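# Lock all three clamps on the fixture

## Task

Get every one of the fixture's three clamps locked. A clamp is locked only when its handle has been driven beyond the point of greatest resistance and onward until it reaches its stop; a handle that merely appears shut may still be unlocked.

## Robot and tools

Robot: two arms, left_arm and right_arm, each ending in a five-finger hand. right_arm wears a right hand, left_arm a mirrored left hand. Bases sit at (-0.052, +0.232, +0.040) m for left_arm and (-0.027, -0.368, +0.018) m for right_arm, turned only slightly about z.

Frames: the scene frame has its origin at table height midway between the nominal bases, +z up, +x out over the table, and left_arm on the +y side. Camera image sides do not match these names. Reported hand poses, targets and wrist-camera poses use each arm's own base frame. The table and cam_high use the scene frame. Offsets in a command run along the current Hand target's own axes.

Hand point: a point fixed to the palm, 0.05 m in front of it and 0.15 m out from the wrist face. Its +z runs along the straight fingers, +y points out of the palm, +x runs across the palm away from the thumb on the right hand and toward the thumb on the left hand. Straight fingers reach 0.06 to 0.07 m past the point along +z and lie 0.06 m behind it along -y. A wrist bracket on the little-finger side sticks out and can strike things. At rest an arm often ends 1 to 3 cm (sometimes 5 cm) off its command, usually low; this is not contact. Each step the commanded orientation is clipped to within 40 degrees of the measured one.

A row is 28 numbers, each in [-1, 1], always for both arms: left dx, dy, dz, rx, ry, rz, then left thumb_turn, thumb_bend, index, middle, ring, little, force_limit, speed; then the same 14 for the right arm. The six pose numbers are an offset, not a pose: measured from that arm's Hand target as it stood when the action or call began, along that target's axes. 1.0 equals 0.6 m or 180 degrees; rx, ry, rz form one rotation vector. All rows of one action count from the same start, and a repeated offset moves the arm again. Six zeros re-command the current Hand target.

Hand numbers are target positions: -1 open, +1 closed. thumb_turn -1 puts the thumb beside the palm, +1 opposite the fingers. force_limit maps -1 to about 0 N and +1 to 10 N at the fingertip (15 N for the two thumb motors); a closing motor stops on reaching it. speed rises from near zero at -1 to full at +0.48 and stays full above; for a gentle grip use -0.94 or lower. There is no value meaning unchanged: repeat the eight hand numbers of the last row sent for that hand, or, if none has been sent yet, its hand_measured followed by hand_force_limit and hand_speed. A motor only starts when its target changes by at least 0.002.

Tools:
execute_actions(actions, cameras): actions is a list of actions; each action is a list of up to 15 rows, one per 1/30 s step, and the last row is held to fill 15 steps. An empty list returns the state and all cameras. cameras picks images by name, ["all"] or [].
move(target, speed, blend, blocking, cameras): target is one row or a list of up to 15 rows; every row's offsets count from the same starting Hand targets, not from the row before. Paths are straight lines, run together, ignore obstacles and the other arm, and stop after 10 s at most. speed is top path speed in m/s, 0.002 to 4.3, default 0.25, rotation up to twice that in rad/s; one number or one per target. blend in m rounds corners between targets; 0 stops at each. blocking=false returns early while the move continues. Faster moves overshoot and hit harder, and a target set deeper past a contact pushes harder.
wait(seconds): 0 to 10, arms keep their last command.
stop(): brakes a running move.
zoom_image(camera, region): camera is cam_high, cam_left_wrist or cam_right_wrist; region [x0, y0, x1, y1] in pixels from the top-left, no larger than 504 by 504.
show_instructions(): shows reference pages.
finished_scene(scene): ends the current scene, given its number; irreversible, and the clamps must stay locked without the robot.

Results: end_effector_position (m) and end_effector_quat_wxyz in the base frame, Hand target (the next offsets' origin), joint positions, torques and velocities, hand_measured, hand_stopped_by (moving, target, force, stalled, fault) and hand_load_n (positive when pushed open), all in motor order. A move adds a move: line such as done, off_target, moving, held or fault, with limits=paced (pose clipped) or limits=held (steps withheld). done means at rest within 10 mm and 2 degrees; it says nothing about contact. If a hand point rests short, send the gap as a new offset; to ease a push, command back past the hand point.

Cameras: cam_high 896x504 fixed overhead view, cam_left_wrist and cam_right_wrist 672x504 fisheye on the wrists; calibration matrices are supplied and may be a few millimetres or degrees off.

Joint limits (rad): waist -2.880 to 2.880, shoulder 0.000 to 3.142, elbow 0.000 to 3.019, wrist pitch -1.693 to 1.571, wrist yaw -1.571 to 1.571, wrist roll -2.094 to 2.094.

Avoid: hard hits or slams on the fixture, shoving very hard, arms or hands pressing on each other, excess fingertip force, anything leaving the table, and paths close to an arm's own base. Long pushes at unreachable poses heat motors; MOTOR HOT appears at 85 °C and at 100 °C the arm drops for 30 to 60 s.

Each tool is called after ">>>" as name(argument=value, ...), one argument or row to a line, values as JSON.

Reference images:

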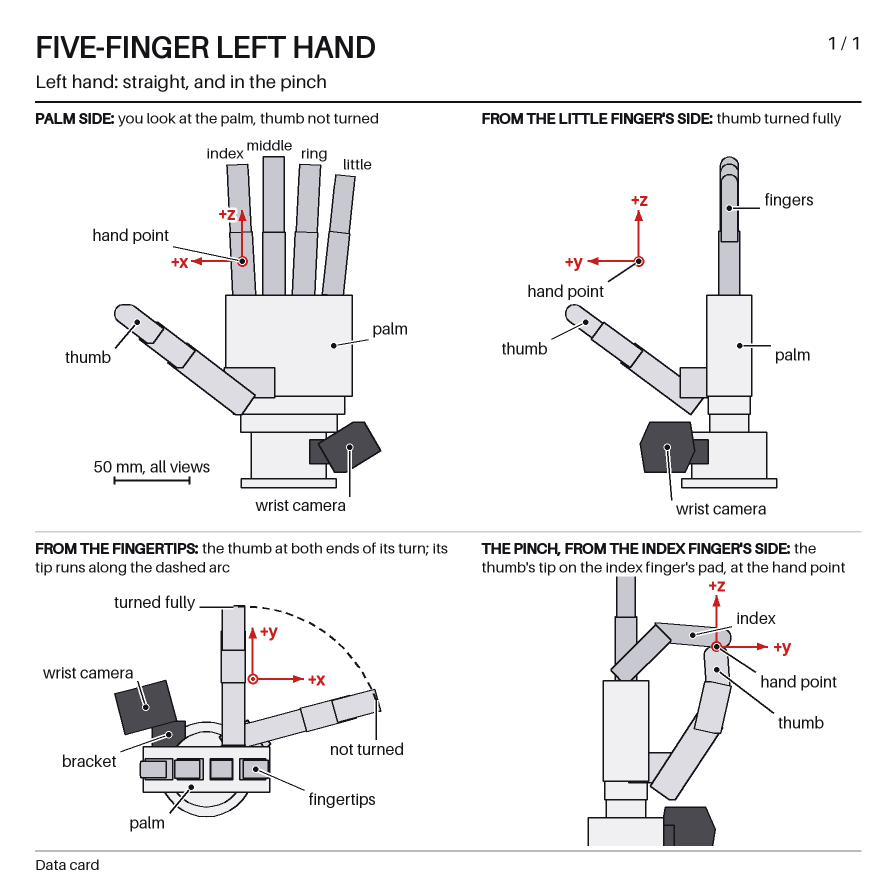

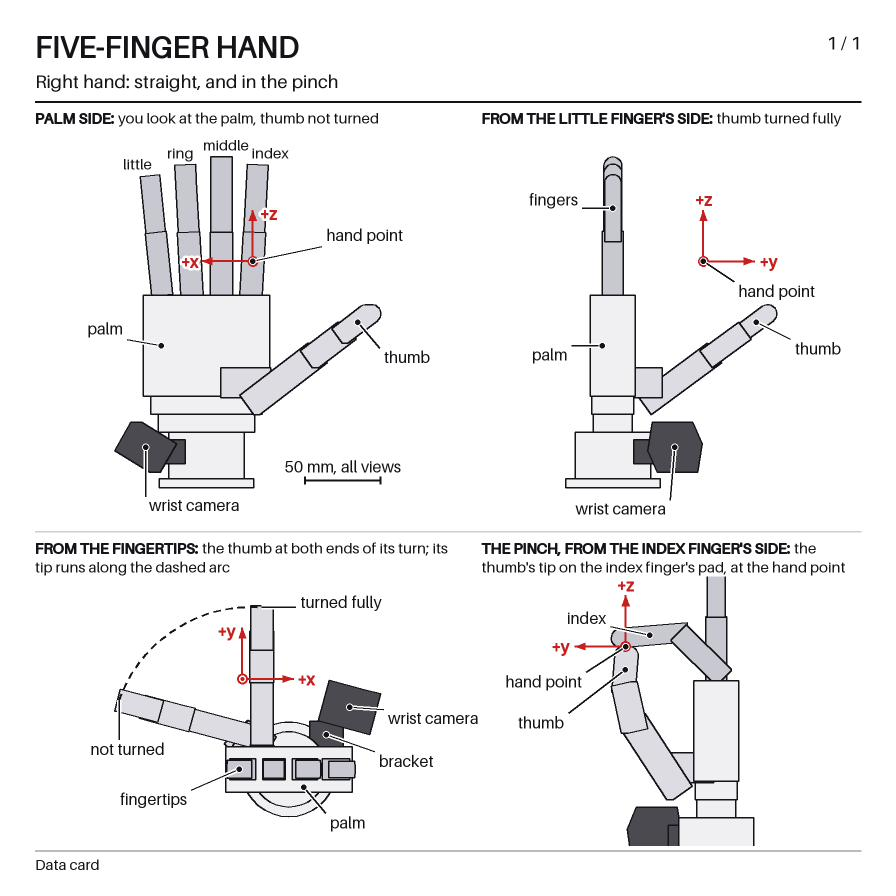

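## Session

>>> execute_actions(
  actions=[],
)

Scene clock: 0.00 s.
left_arm: end_effector_position=(+0.2219, +0.1329, +0.1358) hand_measured=(-1.000, -1.000, -1.000, -1.000, -1.000, -1.000) hand_load_n=(+0.0, +0.0, +0.0, +0.0, +0.0, +0.0) hand_stopped_by=(target, target, target, target, target, target) hand_force_limit=0.00 hand_speed=-0.80 end_effector_quat_wxyz=(+0.188, +0.959, -0.019, +0.212) | right_arm: end_effector_position=(+0.4912, +0.2817, +0.3043) hand_measured=(-1.000, -1.000, -1.000, -1.000, -1.000, -1.000) hand_load_n=(+0.0, +0.5, +0.0, +0.0, +0.0, +0.0) hand_stopped_by=(target, target, target, target, target, target) hand_force_limit=0.00 hand_speed=-0.80 end_effector_quat_wxyz=(-0.174, +0.100, +0.890, +0.410)
Joint positions: left_arm=[1.129 1.233 0.763 -1.292 0.546 -0.349] | right_arm=[0.194 1.667 1.573 -1.601 -0.918 1.928]
Joint velocities: within noise
Joint torques (N m): no reading
Motor temperatures (°C): left_arm=[30 30 30 28 25 24] | right_arm=[27 27 32 25 26 27]
Heat: left arm: hottest waist 30 °C; right arm: hottest elbow 32 °C.
Hand target: left_arm +0.2248, +0.1389, +0.1403; +0.181, +0.959, -0.021, +0.216 | right_arm +0.4957, +0.2826, +0.3105; -0.167, +0.097, +0.890, +0.412
camera_calibration:
cam_left_wrist: T_world_to_cam=[[0.379875, 0.905602, -0.188628, -0.178904], [0.547462, -0.0557279, 0.834973, -0.217352], [0.745641, -0.420452, -0.516952, 0.0743976], [0, 0, 0, 1]] pos_world=[0.131479, 0.181183, 0.186197]
cam_right_wrist: T_world_to_cam=[[0.0905613, 0.6213, 0.778322, -0.45919], [0.98061, -0.192013, 0.0391773, -0.420859], [0.173789, 0.759682, -0.626642, 0.00677741], [0, 0, 0, 1]] pos_world=[0.453106, 0.199336, 0.378132]

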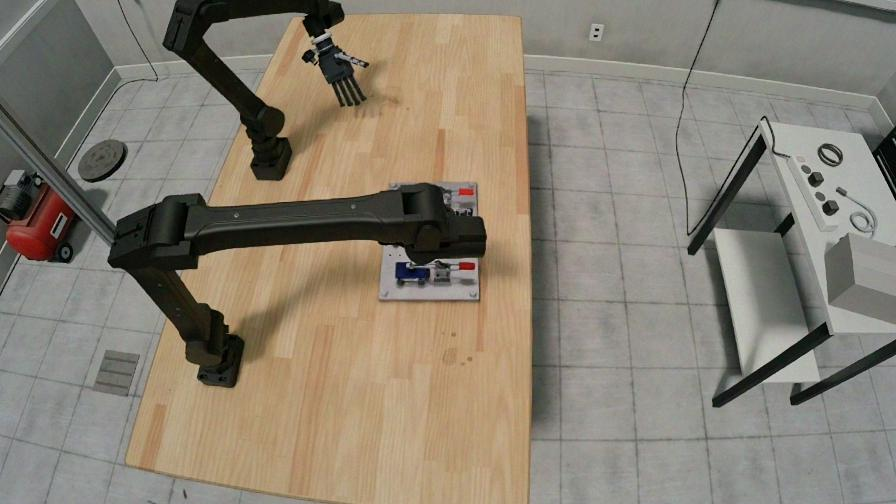

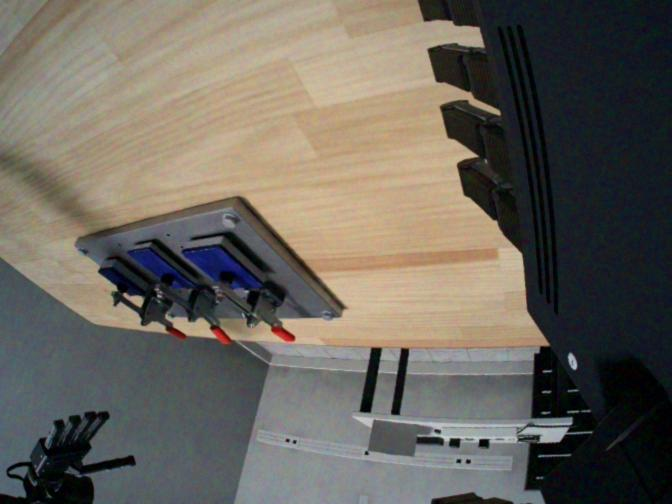

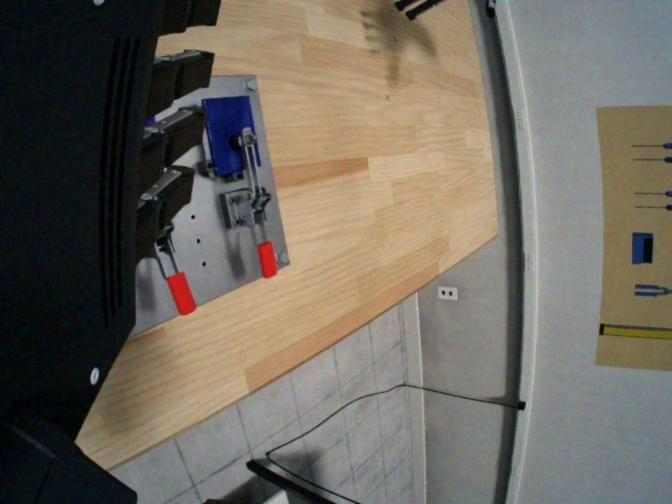

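>>> move(
  target=[0.624,0.292,0.232,-0.265,-0.109,-0.093,1,-1,1,1,1,1,0,0,-0.002,-0.363,-0.289,0.026,-0.0759,-0.0994,-1,-1,-1,-1,-1,-1,0,0],
  speed=0.35,
  cameras=["cam_high","cam_right_wrist"],
)

>>> zoom_image(
  camera="cam_right_wrist",
  region=[250, 0, 500, 250],
)

>>> zoom_image(
  camera="cam_high",
  region=[370, 160, 500, 310],
)

Scene clock: 27.47 s.
left_arm: end_effector_position=(+0.5901, -0.0657, +0.2307) hand_measured=(+1.000, -1.000, +1.000, +1.000, +1.000, +1.000) hand_load_n=(+0.0, +0.0, +0.0, +0.0, +0.0, +0.0) hand_stopped_by=(target, target, target, target, target, target) hand_force_limit=0.00 hand_speed=0.00 end_effector_quat_wxyz=(+0.565, +0.825, +0.013, +0.020) | right_arm: end_effector_position=(+0.4690, +0.0061, +0.2655) hand_measured=(-1.000, -1.000, -1.000, -1.000, -1.000, -1.000) hand_load_n=(+0.0, +0.0, +0.0, +0.0, +0.0, +0.0) hand_stopped_by=(target, target, target, target, target, target) hand_force_limit=0.00 hand_speed=0.00 end_effector_quat_wxyz=(+0.023, +0.010, +0.926, +0.376)
Joint positions: left_arm=[0.242 2.004 1.641 -1.667 1.157 -1.056] | right_arm=[-0.379 1.618 1.425 -1.665 -0.728 1.104]
Joint torques (N m): left_arm=[1.96 -16.26 8.98 -1.13 0.93 -0.34] | right_arm=[0.15 -11.46 8.01 -1.11 -0.52 -0.29]
Heat: left arm: hottest elbow 33 °C; right arm: hottest elbow 34 °C.
Hand target: left_arm +0.5996, -0.0606, +0.2402; +0.573, +0.820, +0.000, +0.000 | right_arm +0.4672, +0.0099, +0.2620; +0.002, -0.001, +0.924, +0.383
Off the commanded pose: left_arm 0.015 m, 3 deg | right_arm 0.006 m, 3 deg.
joint sent to its limit (left arm) — joint 4 (wrist pitch), lower limit. The joint targets are off in orientation, not in position.
joint sent to its limit (right arm) — joint 4 (wrist pitch), lower limit. The joint targets still meet the commanded pose.
move: off_target (left_arm, right_arm)
camera_calibration:
cam_right_wrist: T_world_to_cam=[[-0.242995, 0.694004, 0.677725, -0.0730805], [0.872432, -0.149062, 0.465449, -0.513252], [0.424047, 0.704371, -0.56925, 0.0633708], [0, 0, 0, 1]] pos_world=[0.403147, -0.0704248, 0.324495]
Images, in order (width x height): cam_high 896x504, cam_right_wrist 672x504.

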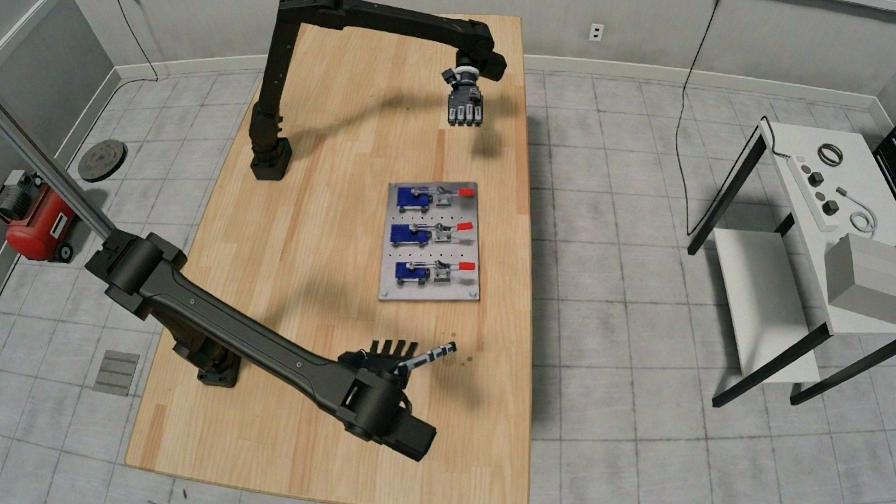

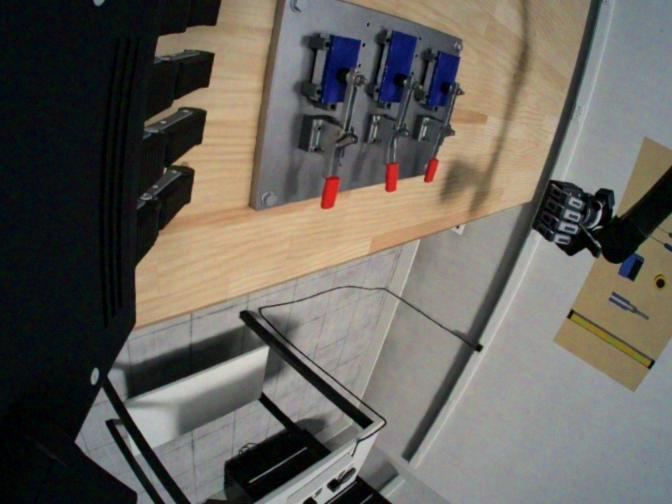

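Scaled by 2.016 from the camera's 672x504 image, which has a finer 960x720 frame.

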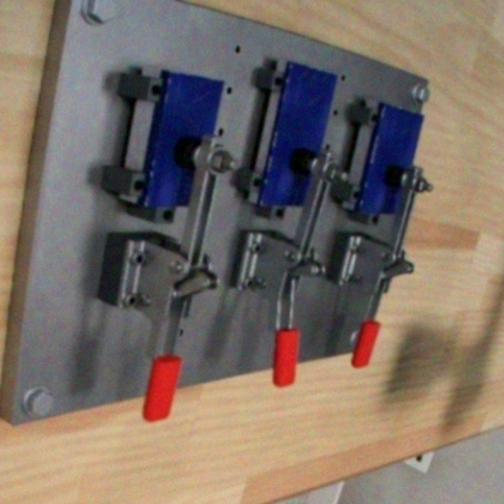

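Scaled by 3.360 from the camera's 896x504 image, which has a finer 1280x720 frame.

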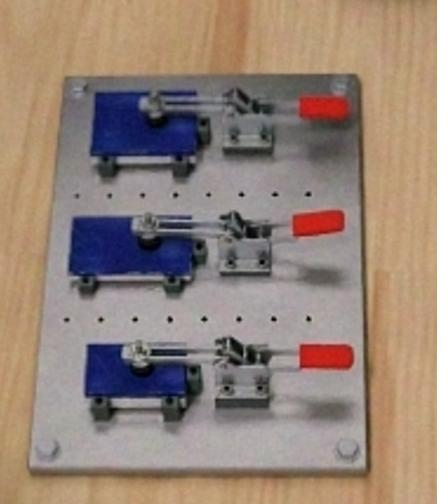

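>>> zoom_image(
  camera="cam_right_wrist",
  region=[290, 60, 410, 220],
)

>>> zoom_image(
  camera="cam_right_wrist",
  region=[380, 40, 480, 200],
)

>>> zoom_image(
  camera="cam_high",
  region=[400, 170, 490, 230],
)

>>> zoom_image(
  camera="cam_high",
  region=[400, 245, 490, 305],
)

Scaled by 3.150 from the camera's 672x504 image, which has a finer 960x720 frame.

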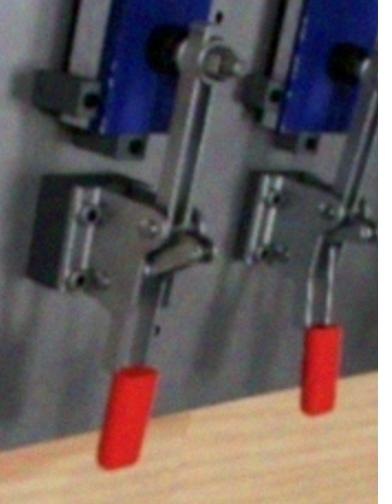

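Scaled by 3.150 from the camera's 672x504 image, which has a finer 960x720 frame.

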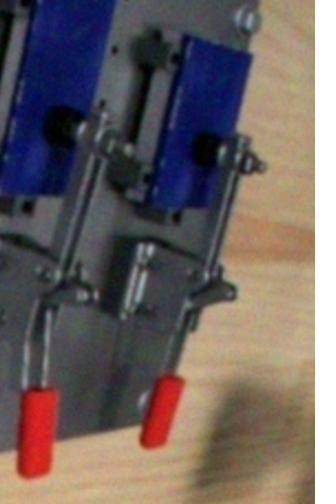

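Scaled by 5.600 from the camera's 896x504 image, which has a finer 1280x720 frame.

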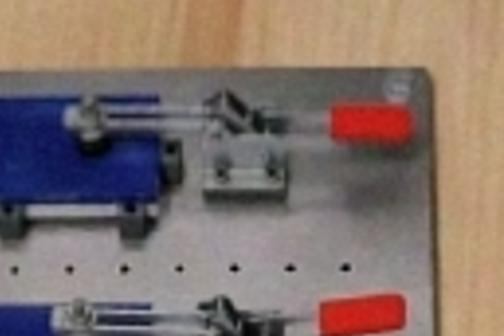

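Scaled by 5.600 from the camera's 896x504 image, which has a finer 1280x720 frame.

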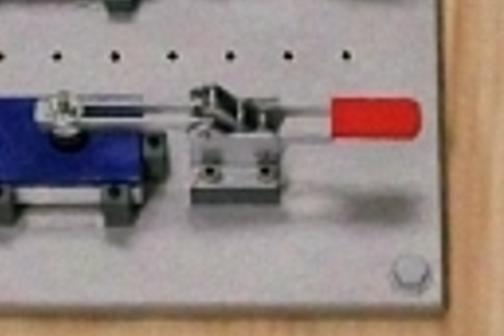

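>>> move(
  target=[0.0273,-0.0533,0.414,0,0,0,1,-1,1,1,1,1,0,0,0,0,0,0,0,0,-1,-1,-1,-1,-1,-1,0,0],
  speed=0.25,
  cameras=["cam_high","cam_right_wrist"],
)

>>> zoom_image(
  camera="cam_high",
  region=[400, 150, 500, 250],
)

Scene clock: 49.07 s.
left_arm: end_effector_position=(+0.6134, -0.2845, +0.1226) hand_measured=(+1.000, -1.000, +1.000, +1.000, +1.000, +1.000) hand_load_n=(+0.0, +0.0, +0.0, +0.0, +0.0, +0.0) hand_stopped_by=(target, target, target, target, target, target) hand_force_limit=0.00 hand_speed=0.00 end_effector_quat_wxyz=(+0.572, +0.820, -0.004, -0.004) | right_arm: end_effector_position=(+0.4690, +0.0061, +0.2655) hand_measured=(-1.000, -1.000, -1.000, -1.000, -1.000, -1.000) hand_load_n=(+0.0, +0.0, +0.0, +0.0, +0.0, +0.0) hand_stopped_by=(target, target, target, target, target, target) hand_force_limit=0.00 hand_speed=0.00 end_effector_quat_wxyz=(+0.023, +0.010, +0.926, +0.376)
Joint positions: left_arm=[-0.137 2.064 1.421 -0.601 1.198 -1.923] | right_arm=[-0.379 1.618 1.425 -1.665 -0.728 1.103]
Joint torques (N m): left_arm=[1.9 -18.14 5.91 1.22 0.8 -0.32] | right_arm=[0.03 -11.28 7.95 -1.16 -0.53 -0.3]
Heat: left arm: hottest elbow 34 °C; right arm: hottest elbow 36 °C.
Hand target: left_arm +0.6160, -0.2826, +0.1247; +0.572, +0.820, +0.000, +0.000 | right_arm +0.4672, +0.0099, +0.2620; +0.002, -0.001, +0.924, +0.383
Off the commanded pose: left_arm 0.004 m, 1 deg | right_arm 0.005 m, 3 deg.
joint sent to its limit (right arm) — joint 4 (wrist pitch), lower limit. The joint targets still meet the commanded pose.
move: off_target (right_arm)
camera_calibration:
cam_right_wrist: T_world_to_cam=[[-0.243758, 0.693941, 0.677517, -0.0726649], [0.872253, -0.148533, 0.465954, -0.513171], [0.423978, 0.704546, -0.569086, 0.0633432], [0, 0, 0, 1]] pos_world=[0.403046, -0.0704259, 0.324394]
Images, in order (width x height): cam_high 896x504, cam_right_wrist 672x504.

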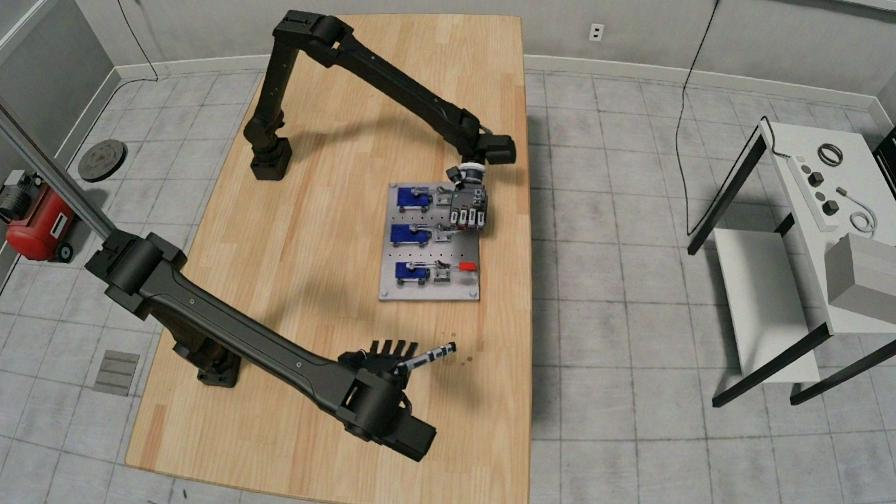

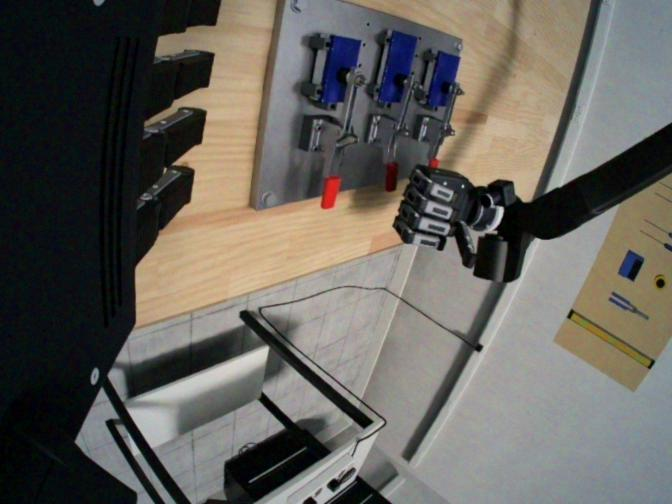

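Scaled by 5.040 from the camera's 896x504 image, which has a finer 1280x720 frame.

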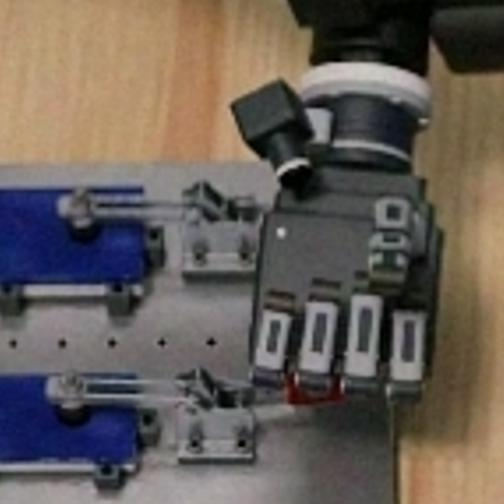

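>>> move(
  target=[
    [0.0233,-0.0392,0.0143,0,0,0,1,-1,1,1,1,1,0,0,0,0,0,0,0,0,-1,-1,-1,-1,-1,-1,0,0],
    [0.0233,-0.1958,0.0713,0,0,0,1,-1,1,1,1,1,0,0,0,0,0,0,0,0,-1,-1,-1,-1,-1,-1,0,0],
    [0.01,-0.329,0.1197,0,0,0,1,-1,1,1,1,1,0,0,0,0,0,0,0,0,-1,-1,-1,-1,-1,-1,0,0],
  ],
  speed=[0.1,0.08,0.08],
  blend=[0.005,0.01,0],
  cameras=["cam_high","cam_right_wrist"],
)

>>> zoom_image(
  camera="cam_right_wrist",
  region=[290, 60, 490, 260],
)

>>> zoom_image(
  camera="cam_high",
  region=[400, 150, 500, 250],
)

Scene clock: 63.27 s.
left_arm: end_effector_position=(+0.6286, -0.2884, +0.0781) hand_measured=(+1.000, -1.000, +1.000, +1.000, +1.000, +1.000) hand_load_n=(+0.0, +0.0, +0.0, +0.0, +0.0, +0.0) hand_stopped_by=(target, target, target, target, target, target) hand_force_limit=0.00 hand_speed=0.00 end_effector_quat_wxyz=(+0.622, +0.782, -0.037, +0.024) | right_arm: end_effector_position=(+0.4690, +0.0061, +0.2655) hand_measured=(-1.000, -1.000, -1.000, -1.000, -1.000, -1.000) hand_load_n=(+0.0, +0.0, +0.0, +0.0, +0.0, +0.0) hand_stopped_by=(target, target, target, target, target, target) hand_force_limit=0.00 hand_speed=0.00 end_effector_quat_wxyz=(+0.023, +0.010, +0.926, +0.376)
Joint positions: left_arm=[-0.139 2.211 1.432 -0.279 1.311 -2.013] | right_arm=[-0.379 1.618 1.425 -1.665 -0.728 1.103]
Joint torques (N m): left_arm=[2.84 -2.32 2.19 2.17 -4.14 0.89] | right_arm=[0.44 -11.4 7.98 -1.16 -0.51 -0.31]
Motor temperatures (°C): left_arm=[30 34 35 28 27 24] | right_arm=[27 28 37 25 27 27]
Heat: left arm: hottest elbow 35 °C; right arm: hottest elbow 37 °C.
Hand target: left_arm +0.6220, -0.2820, -0.0854; +0.573, +0.820, +0.000, +0.000 | right_arm +0.4672, +0.0099, +0.2620; +0.002, -0.001, +0.924, +0.383
Off the commanded pose: left_arm 0.164 m, 9 deg | right_arm 0.005 m, 3 deg.
joint sent to its limit (right arm) — joint 4 (wrist pitch), lower limit. The joint targets still meet the commanded pose.
move: off_target (left_arm, right_arm)
camera_calibration:
cam_right_wrist: T_world_to_cam=[[-0.243758, 0.693941, 0.677517, -0.0726649], [0.872253, -0.148533, 0.465954, -0.513171], [0.423978, 0.704546, -0.569086, 0.0633432], [0, 0, 0, 1]] pos_world=[0.403046, -0.0704259, 0.324394]
Images, in order (width x height): cam_high 896x504, cam_right_wrist 672x504.

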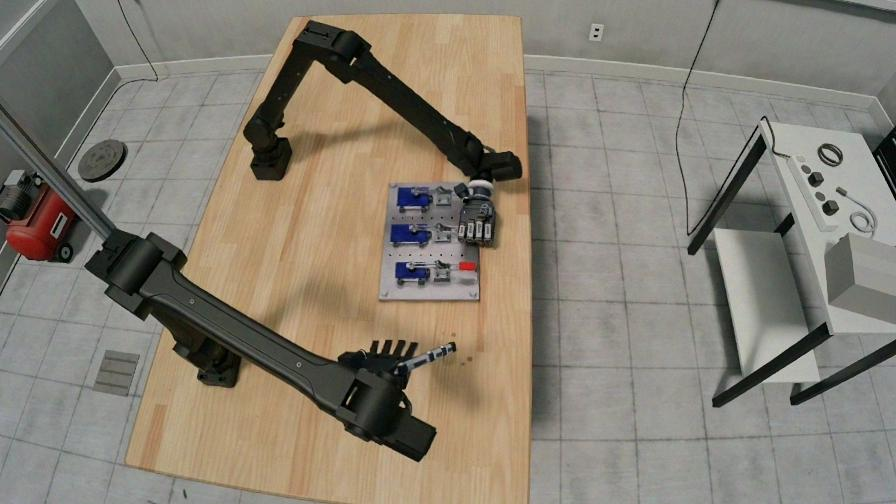

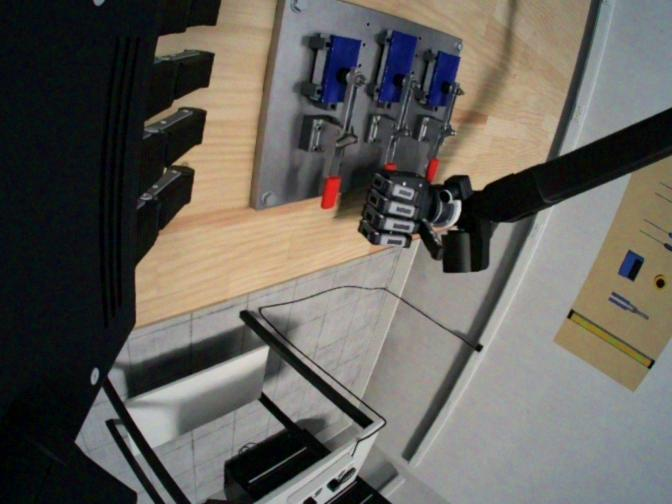

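Scaled by 2.520 from the camera's 672x504 image, which has a finer 960x720 frame.

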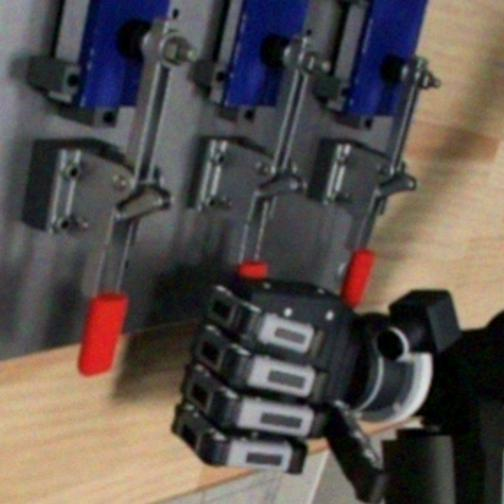

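Scaled by 5.040 from the camera's 896x504 image, which has a finer 1280x720 frame.

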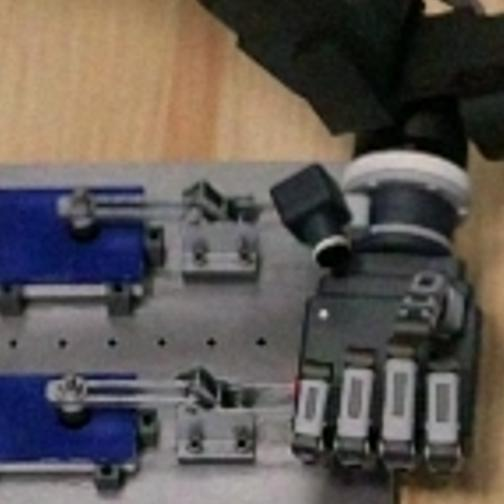

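>>> move(
  target=[
    [0.0133,0.36,-0.131,0,0,0,1,-1,1,1,1,1,0,0,0,0,0,0,0,0,-1,-1,-1,-1,-1,-1,0,0],
  ],
  speed=0.15,
  cameras=["all"],
)

Scene clock: 79.67 s.
left_arm: end_effector_position=(+0.6191, -0.2883, +0.1342) hand_measured=(+1.000, -1.000, +1.000, +1.000, +1.000, +1.000) hand_load_n=(+0.0, +0.0, +0.0, +0.0, +0.0, -0.5) hand_stopped_by=(target, target, target, target, target, target) hand_force_limit=0.00 hand_speed=0.00 end_effector_quat_wxyz=(+0.572, +0.820, +0.006, -0.015) | right_arm: end_effector_position=(+0.4690, +0.0061, +0.2655) hand_measured=(-1.000, -1.000, -1.000, -1.000, -1.000, -1.000) hand_load_n=(+0.0, +0.0, +0.0, +0.0, +0.0, +0.0) hand_stopped_by=(target, target, target, target, target, target) hand_force_limit=0.00 hand_speed=0.00 end_effector_quat_wxyz=(+0.023, +0.010, +0.926, +0.376)
Joint positions: left_arm=[-0.142 2.056 1.449 -0.637 1.198 -1.952] | right_arm=[-0.379 1.618 1.425 -1.665 -0.728 1.103]
Joint torques (N m): left_arm=[2.14 -18.14 8.61 0.18 0.86 0.03] | right_arm=[0.15 -10.93 7.97 -1.14 -0.51 -0.3]
Motor temperatures (°C): left_arm=[30 33 34 28 36 25] | right_arm=[27 28 37 25 27 27]
Heat: left arm: hottest wrist yaw 36 °C; right arm: hottest elbow 37 °C.
Hand target: left_arm +0.6298, -0.2827, +0.1443; +0.572, +0.820, +0.000, +0.000 | right_arm +0.4672, +0.0099, +0.2620; +0.002, -0.001, +0.924, +0.383
Off the commanded pose: left_arm 0.016 m, 2 deg | right_arm 0.005 m, 3 deg.
joint sent to its limit (right arm) — joint 4 (wrist pitch), lower limit. The joint targets still meet the commanded pose.
move: off_target (left_arm, right_arm)
camera_calibration:
cam_left_wrist: T_world_to_cam=[[0.281126, 0.349307, -0.893842, 0.0468207], [0.856211, 0.32938, 0.39801, -0.478461], [0.433441, -0.877208, -0.206483, -0.379738], [0, 0, 0, 1]] pos_world=[0.561095, -0.191868, 0.153873]
cam_right_wrist: T_world_to_cam=[[-0.243758, 0.693941, 0.677517, -0.0726649], [0.872253, -0.148533, 0.465954, -0.513171], [0.423978, 0.704546, -0.569086, 0.0633432], [0, 0, 0, 1]] pos_world=[0.403046, -0.0704259, 0.324394]

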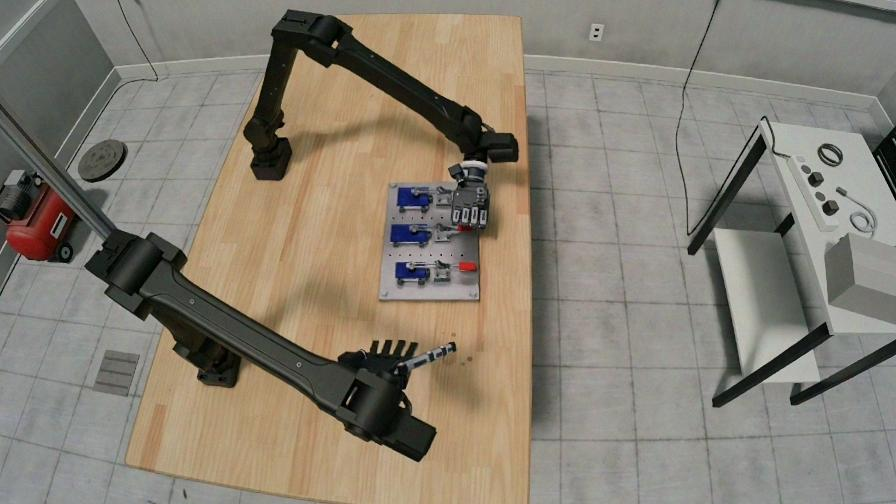

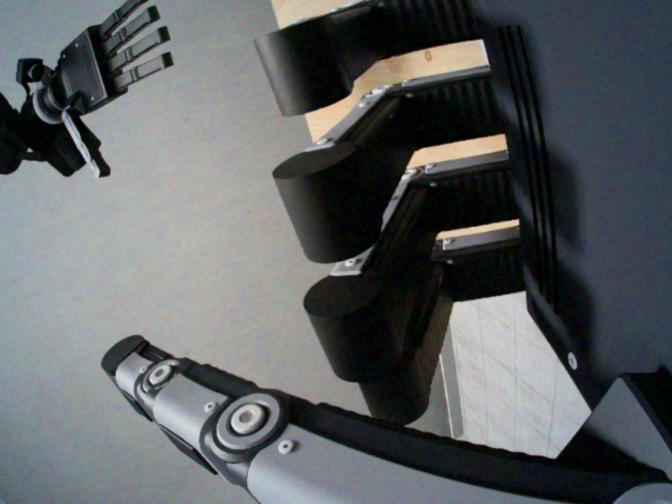

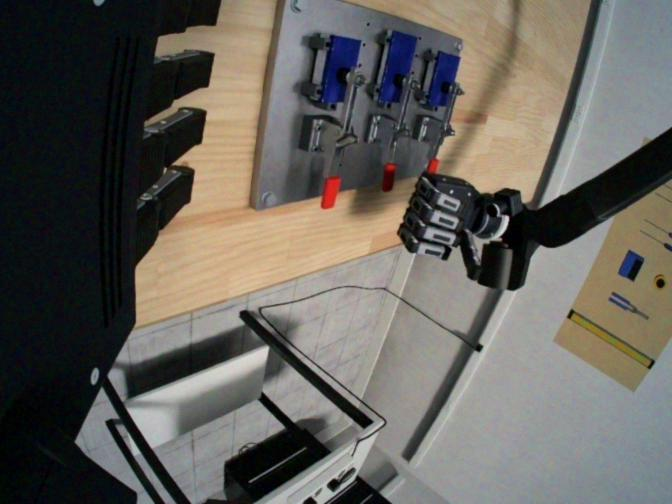

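>>> zoom_image(
  camera="cam_right_wrist",
  region=[290, 30, 490, 230],
)

>>> move(
  target=[
    [0.0,0.24,0.0,0,0,0,1,-1,1,1,1,1,0,0,0,0,0,0,0,0,-1,-1,-1,-1,-1,-1,0,0],
  ],
  speed=0.2,
  cameras=["cam_high","cam_right_wrist"],
)

>>> zoom_image(
  camera="cam_right_wrist",
  region=[290, 30, 490, 230],
)

>>> zoom_image(
  camera="cam_high",
  region=[370, 160, 500, 310],
)

Scaled by 2.520 from the camera's 672x504 image, which has a finer 960x720 frame.

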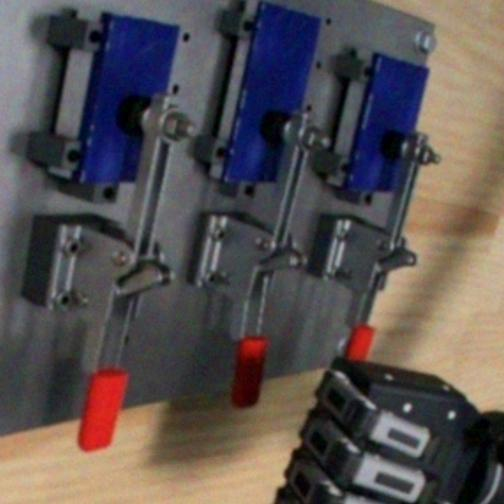

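Scene clock: 85.13 s.
left_arm: end_effector_position=(+0.6239, -0.3271, +0.2650) hand_measured=(+1.000, -1.000, +1.000, +1.000, +1.000, +1.000) hand_load_n=(+0.0, -0.5, +0.0, +0.0, +0.0, +0.0) hand_stopped_by=(target, target, target, target, target, target) hand_force_limit=0.00 hand_speed=0.00 end_effector_quat_wxyz=(+0.569, +0.822, -0.004, -0.007) | right_arm: end_effector_position=(+0.4690, +0.0061, +0.2655) hand_measured=(-1.000, -1.000, -1.000, -1.000, -1.000, -1.000) hand_load_n=(+0.0, +0.0, +0.0, +0.0, +0.0, +0.0) hand_stopped_by=(target, target, target, target, target, target) hand_force_limit=0.00 hand_speed=0.00 end_effector_quat_wxyz=(+0.023, +0.010, +0.926, +0.376)
Joint positions: left_arm=[-0.204 1.915 1.594 -0.79 1.167 -2.071] | right_arm=[-0.379 1.618 1.425 -1.665 -0.728 1.103]
Joint torques (N m): left_arm=[1.44 -17.49 10.19 0.21 0.74 -0.36] | right_arm=[-0.21 -11.58 8.05 -1.1 -0.53 -0.31]
Heat: left arm: hottest elbow 34 °C; right arm: hottest elbow 37 °C.
Hand target: left_arm +0.6298, -0.3323, +0.2796; +0.572, +0.820, +0.000, +0.000 | right_arm +0.4672, +0.0099, +0.2620; +0.002, -0.001, +0.924, +0.383
Off the commanded pose: left_arm 0.017 m, 1 deg | right_arm 0.005 m, 3 deg.
joint sent to its limit (left arm) — joint 6 (wrist roll), lower limit. The joint targets still meet the commanded pose.
joint sent to its limit (right arm) — joint 4 (wrist pitch), lower limit. The joint targets still meet the commanded pose.
move: off_target (left_arm, right_arm)
camera_calibration:
cam_right_wrist: T_world_to_cam=[[-0.243758, 0.693941, 0.677517, -0.0726649], [0.872253, -0.148533, 0.465954, -0.513171], [0.423978, 0.704546, -0.569086, 0.0633432], [0, 0, 0, 1]] pos_world=[0.403046, -0.0704259, 0.324394]
Images, in order (width x height): cam_high 896x504, cam_right_wrist 672x504.

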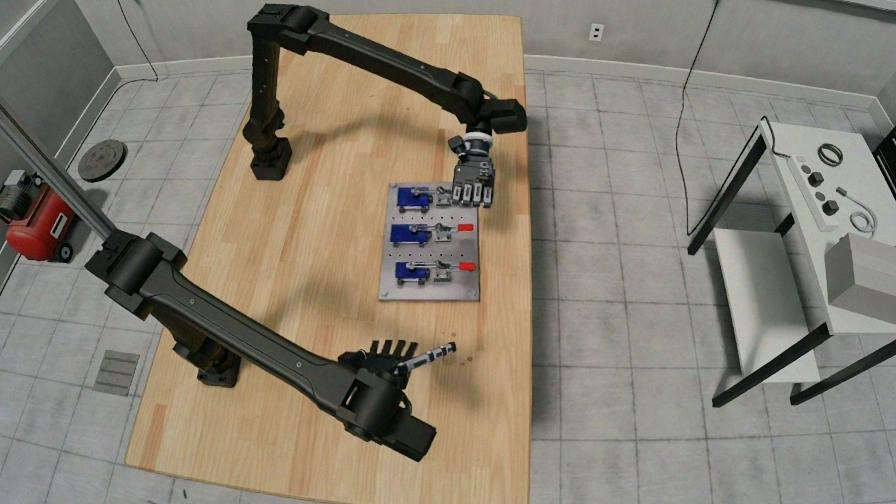

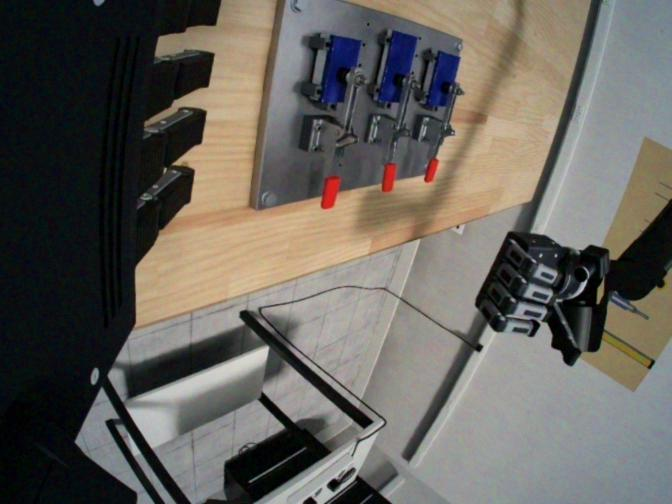

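Scaled by 2.520 from the camera's 672x504 image, which has a finer 960x720 frame.

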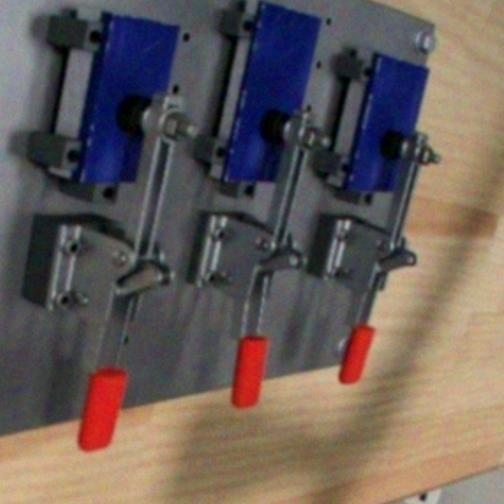

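Scaled by 3.360 from the camera's 896x504 image, which has a finer 1280x720 frame.

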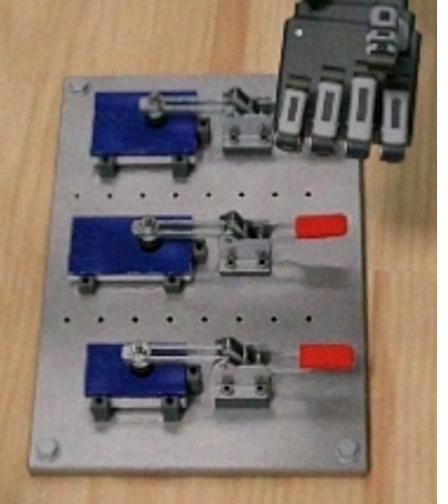

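>>> zoom_image(
  camera="cam_right_wrist",
  region=[300, 110, 400, 210],
)

>>> zoom_image(
  camera="cam_right_wrist",
  region=[370, 100, 460, 190],
)

>>> zoom_image(
  camera="cam_high",
  region=[420, 180, 490, 290],
)

Scaled by 5.040 from the camera's 672x504 image, which has a finer 960x720 frame.

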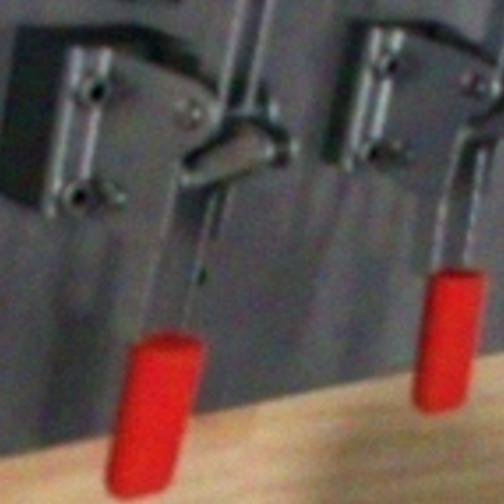

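Scaled by 5.600 from the camera's 672x504 image, which has a finer 960x720 frame.

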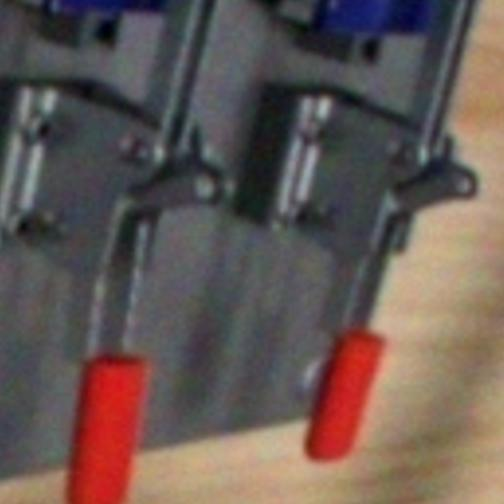

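Scaled by 4.582 from the camera's 896x504 image, which has a finer 1280x720 frame.

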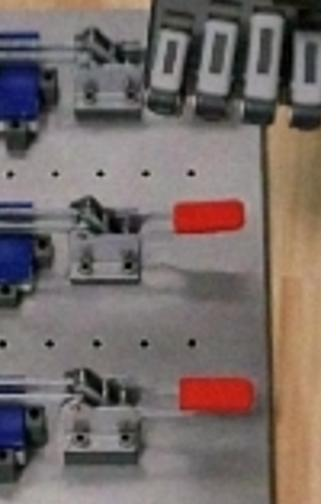

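>>> zoom_image(
  camera="cam_high",
  region=[430, 210, 485, 240],
)

>>> zoom_image(
  camera="cam_high",
  region=[430, 248, 485, 278],
)

Scaled by 9.164 from the camera's 896x504 image, which has a finer 1280x720 frame.

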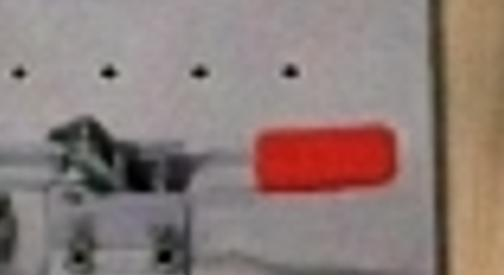

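Scaled by 9.164 from the camera's 896x504 image, which has a finer 1280x720 frame.

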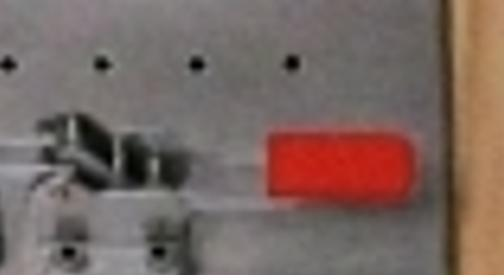

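>>> zoom_image(
  camera="cam_right_wrist",
  region=[300, 60, 390, 150],
)

>>> zoom_image(
  camera="cam_right_wrist",
  region=[370, 60, 460, 150],
)

Scaled by 5.600 from the camera's 672x504 image, which has a finer 960x720 frame.

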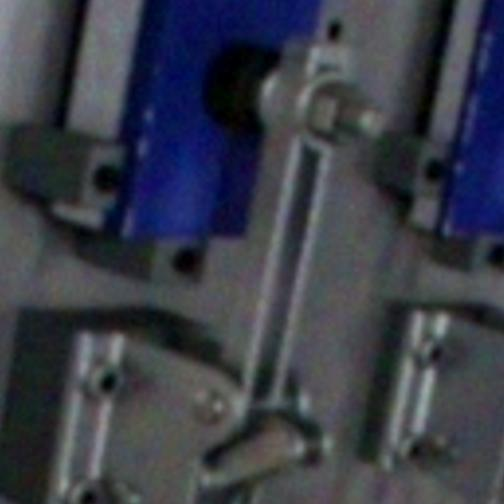

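Scaled by 5.600 from the camera's 672x504 image, which has a finer 960x720 frame.

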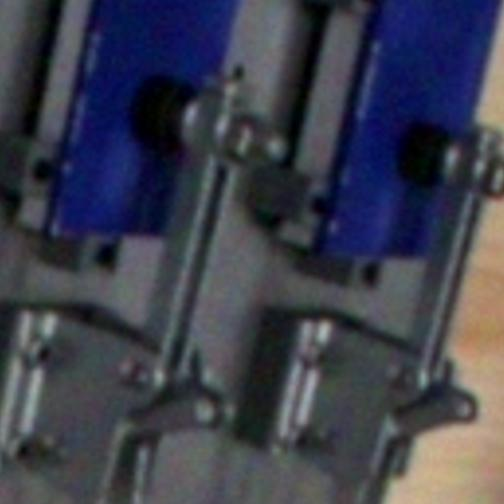

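>>> move(
  target=[
    [-0.004,-0.295,0.018,0,0,0,1,-1,1,1,1,1,0,0,0,0,0,0,0,0,-1,-1,-1,-1,-1,-1,0,0],
  ],
  speed=0.2,
  cameras=["cam_high","cam_right_wrist","cam_left_wrist"],
)

>>> zoom_image(
  camera="cam_right_wrist",
  region=[320, 90, 500, 270],
)

>>> zoom_image(
  camera="cam_high",
  region=[420, 160, 510, 290],
)

Scene clock: 139.37 s.
left_arm: end_effector_position=(+0.6235, -0.2869, +0.1085) hand_measured=(+1.000, -1.000, +1.000, +1.000, +1.000, +1.000) hand_load_n=(+0.0, -0.5, +0.0, +0.0, +0.0, +0.0) hand_stopped_by=(target, target, target, target, target, target) hand_force_limit=0.00 hand_speed=0.00 end_effector_quat_wxyz=(+0.571, +0.821, +0.007, -0.014) | right_arm: end_effector_position=(+0.4690, +0.0061, +0.2655) hand_measured=(-1.000, -1.000, -1.000, -1.000, -1.000, -1.000) hand_load_n=(+0.0, +0.0, +0.0, +0.0, +0.0, +0.5) hand_stopped_by=(target, target, target, target, target, target) hand_force_limit=0.00 hand_speed=0.00 end_effector_quat_wxyz=(+0.023, +0.010, +0.926, +0.376)
Joint positions: left_arm=[-0.139 2.103 1.452 -0.599 1.195 -1.948] | right_arm=[-0.379 1.618 1.425 -1.665 -0.728 1.103]
Joint torques (N m): left_arm=[2.73 -18.2 6.31 1.18 1 -0.03] | right_arm=[0.26 -11.28 7.94 -1.17 -0.51 -0.28]
Motor temperatures (°C): left_arm=[30 36 42 28 29 24] | right_arm=[27 29 38 25 27 27]
Heat: left arm: hottest elbow 42 °C; right arm: hottest elbow 38 °C.
Hand target: left_arm +0.6275, -0.2814, +0.1097; +0.572, +0.820, +0.000, +0.000 | right_arm +0.4672, +0.0099, +0.2620; +0.002, -0.001, +0.924, +0.383
Off the commanded pose: left_arm 0.007 m, 2 deg | right_arm 0.005 m, 3 deg.
joint sent to its limit (right arm) — joint 4 (wrist pitch), lower limit. The joint targets still meet the commanded pose.
move: off_target (right_arm)
camera_calibration:
cam_left_wrist: T_world_to_cam=[[0.280108, 0.353065, -0.892684, 0.023655], [0.855479, 0.330094, 0.39899, -0.47192], [0.435539, -0.875433, -0.209577, -0.386201], [0, 0, 0, 1]] pos_world=[0.565298, -0.190667, 0.128469]
cam_right_wrist: T_world_to_cam=[[-0.243758, 0.693941, 0.677517, -0.0726649], [0.872253, -0.148533, 0.465954, -0.513171], [0.423978, 0.704546, -0.569086, 0.0633432], [0, 0, 0, 1]] pos_world=[0.403046, -0.0704259, 0.324394]

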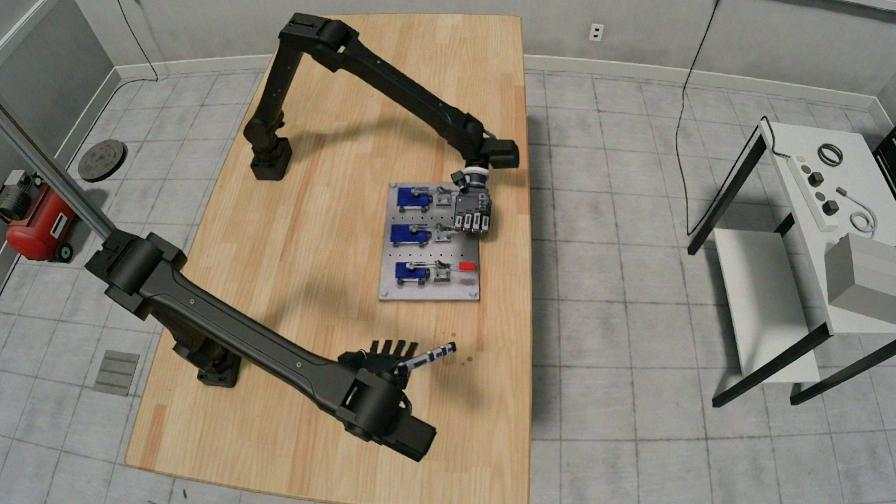

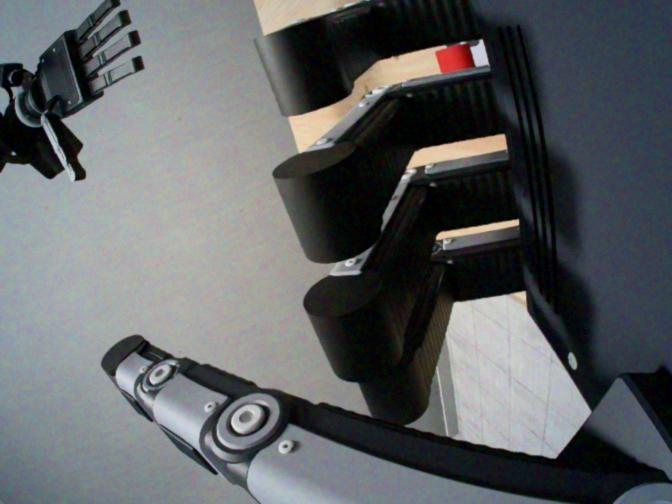

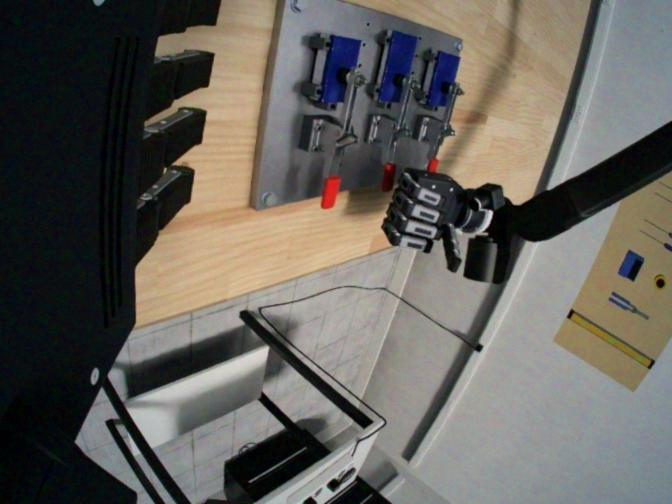

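Scaled by 2.800 from the camera's 672x504 image, which has a finer 960x720 frame.

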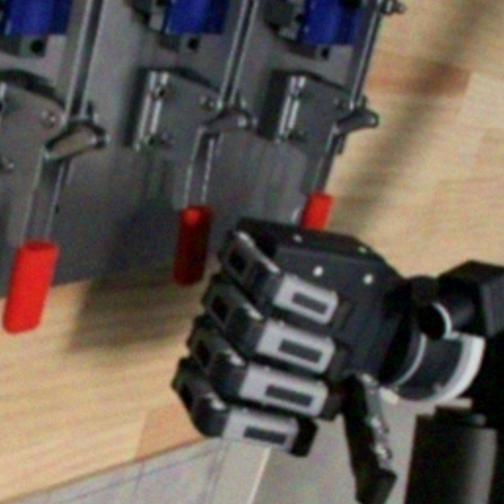

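Scaled by 3.877 from the camera's 896x504 image, which has a finer 1280x720 frame.

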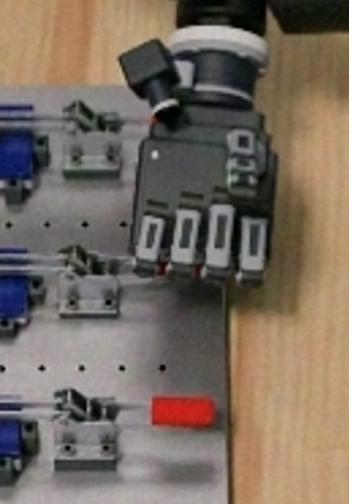

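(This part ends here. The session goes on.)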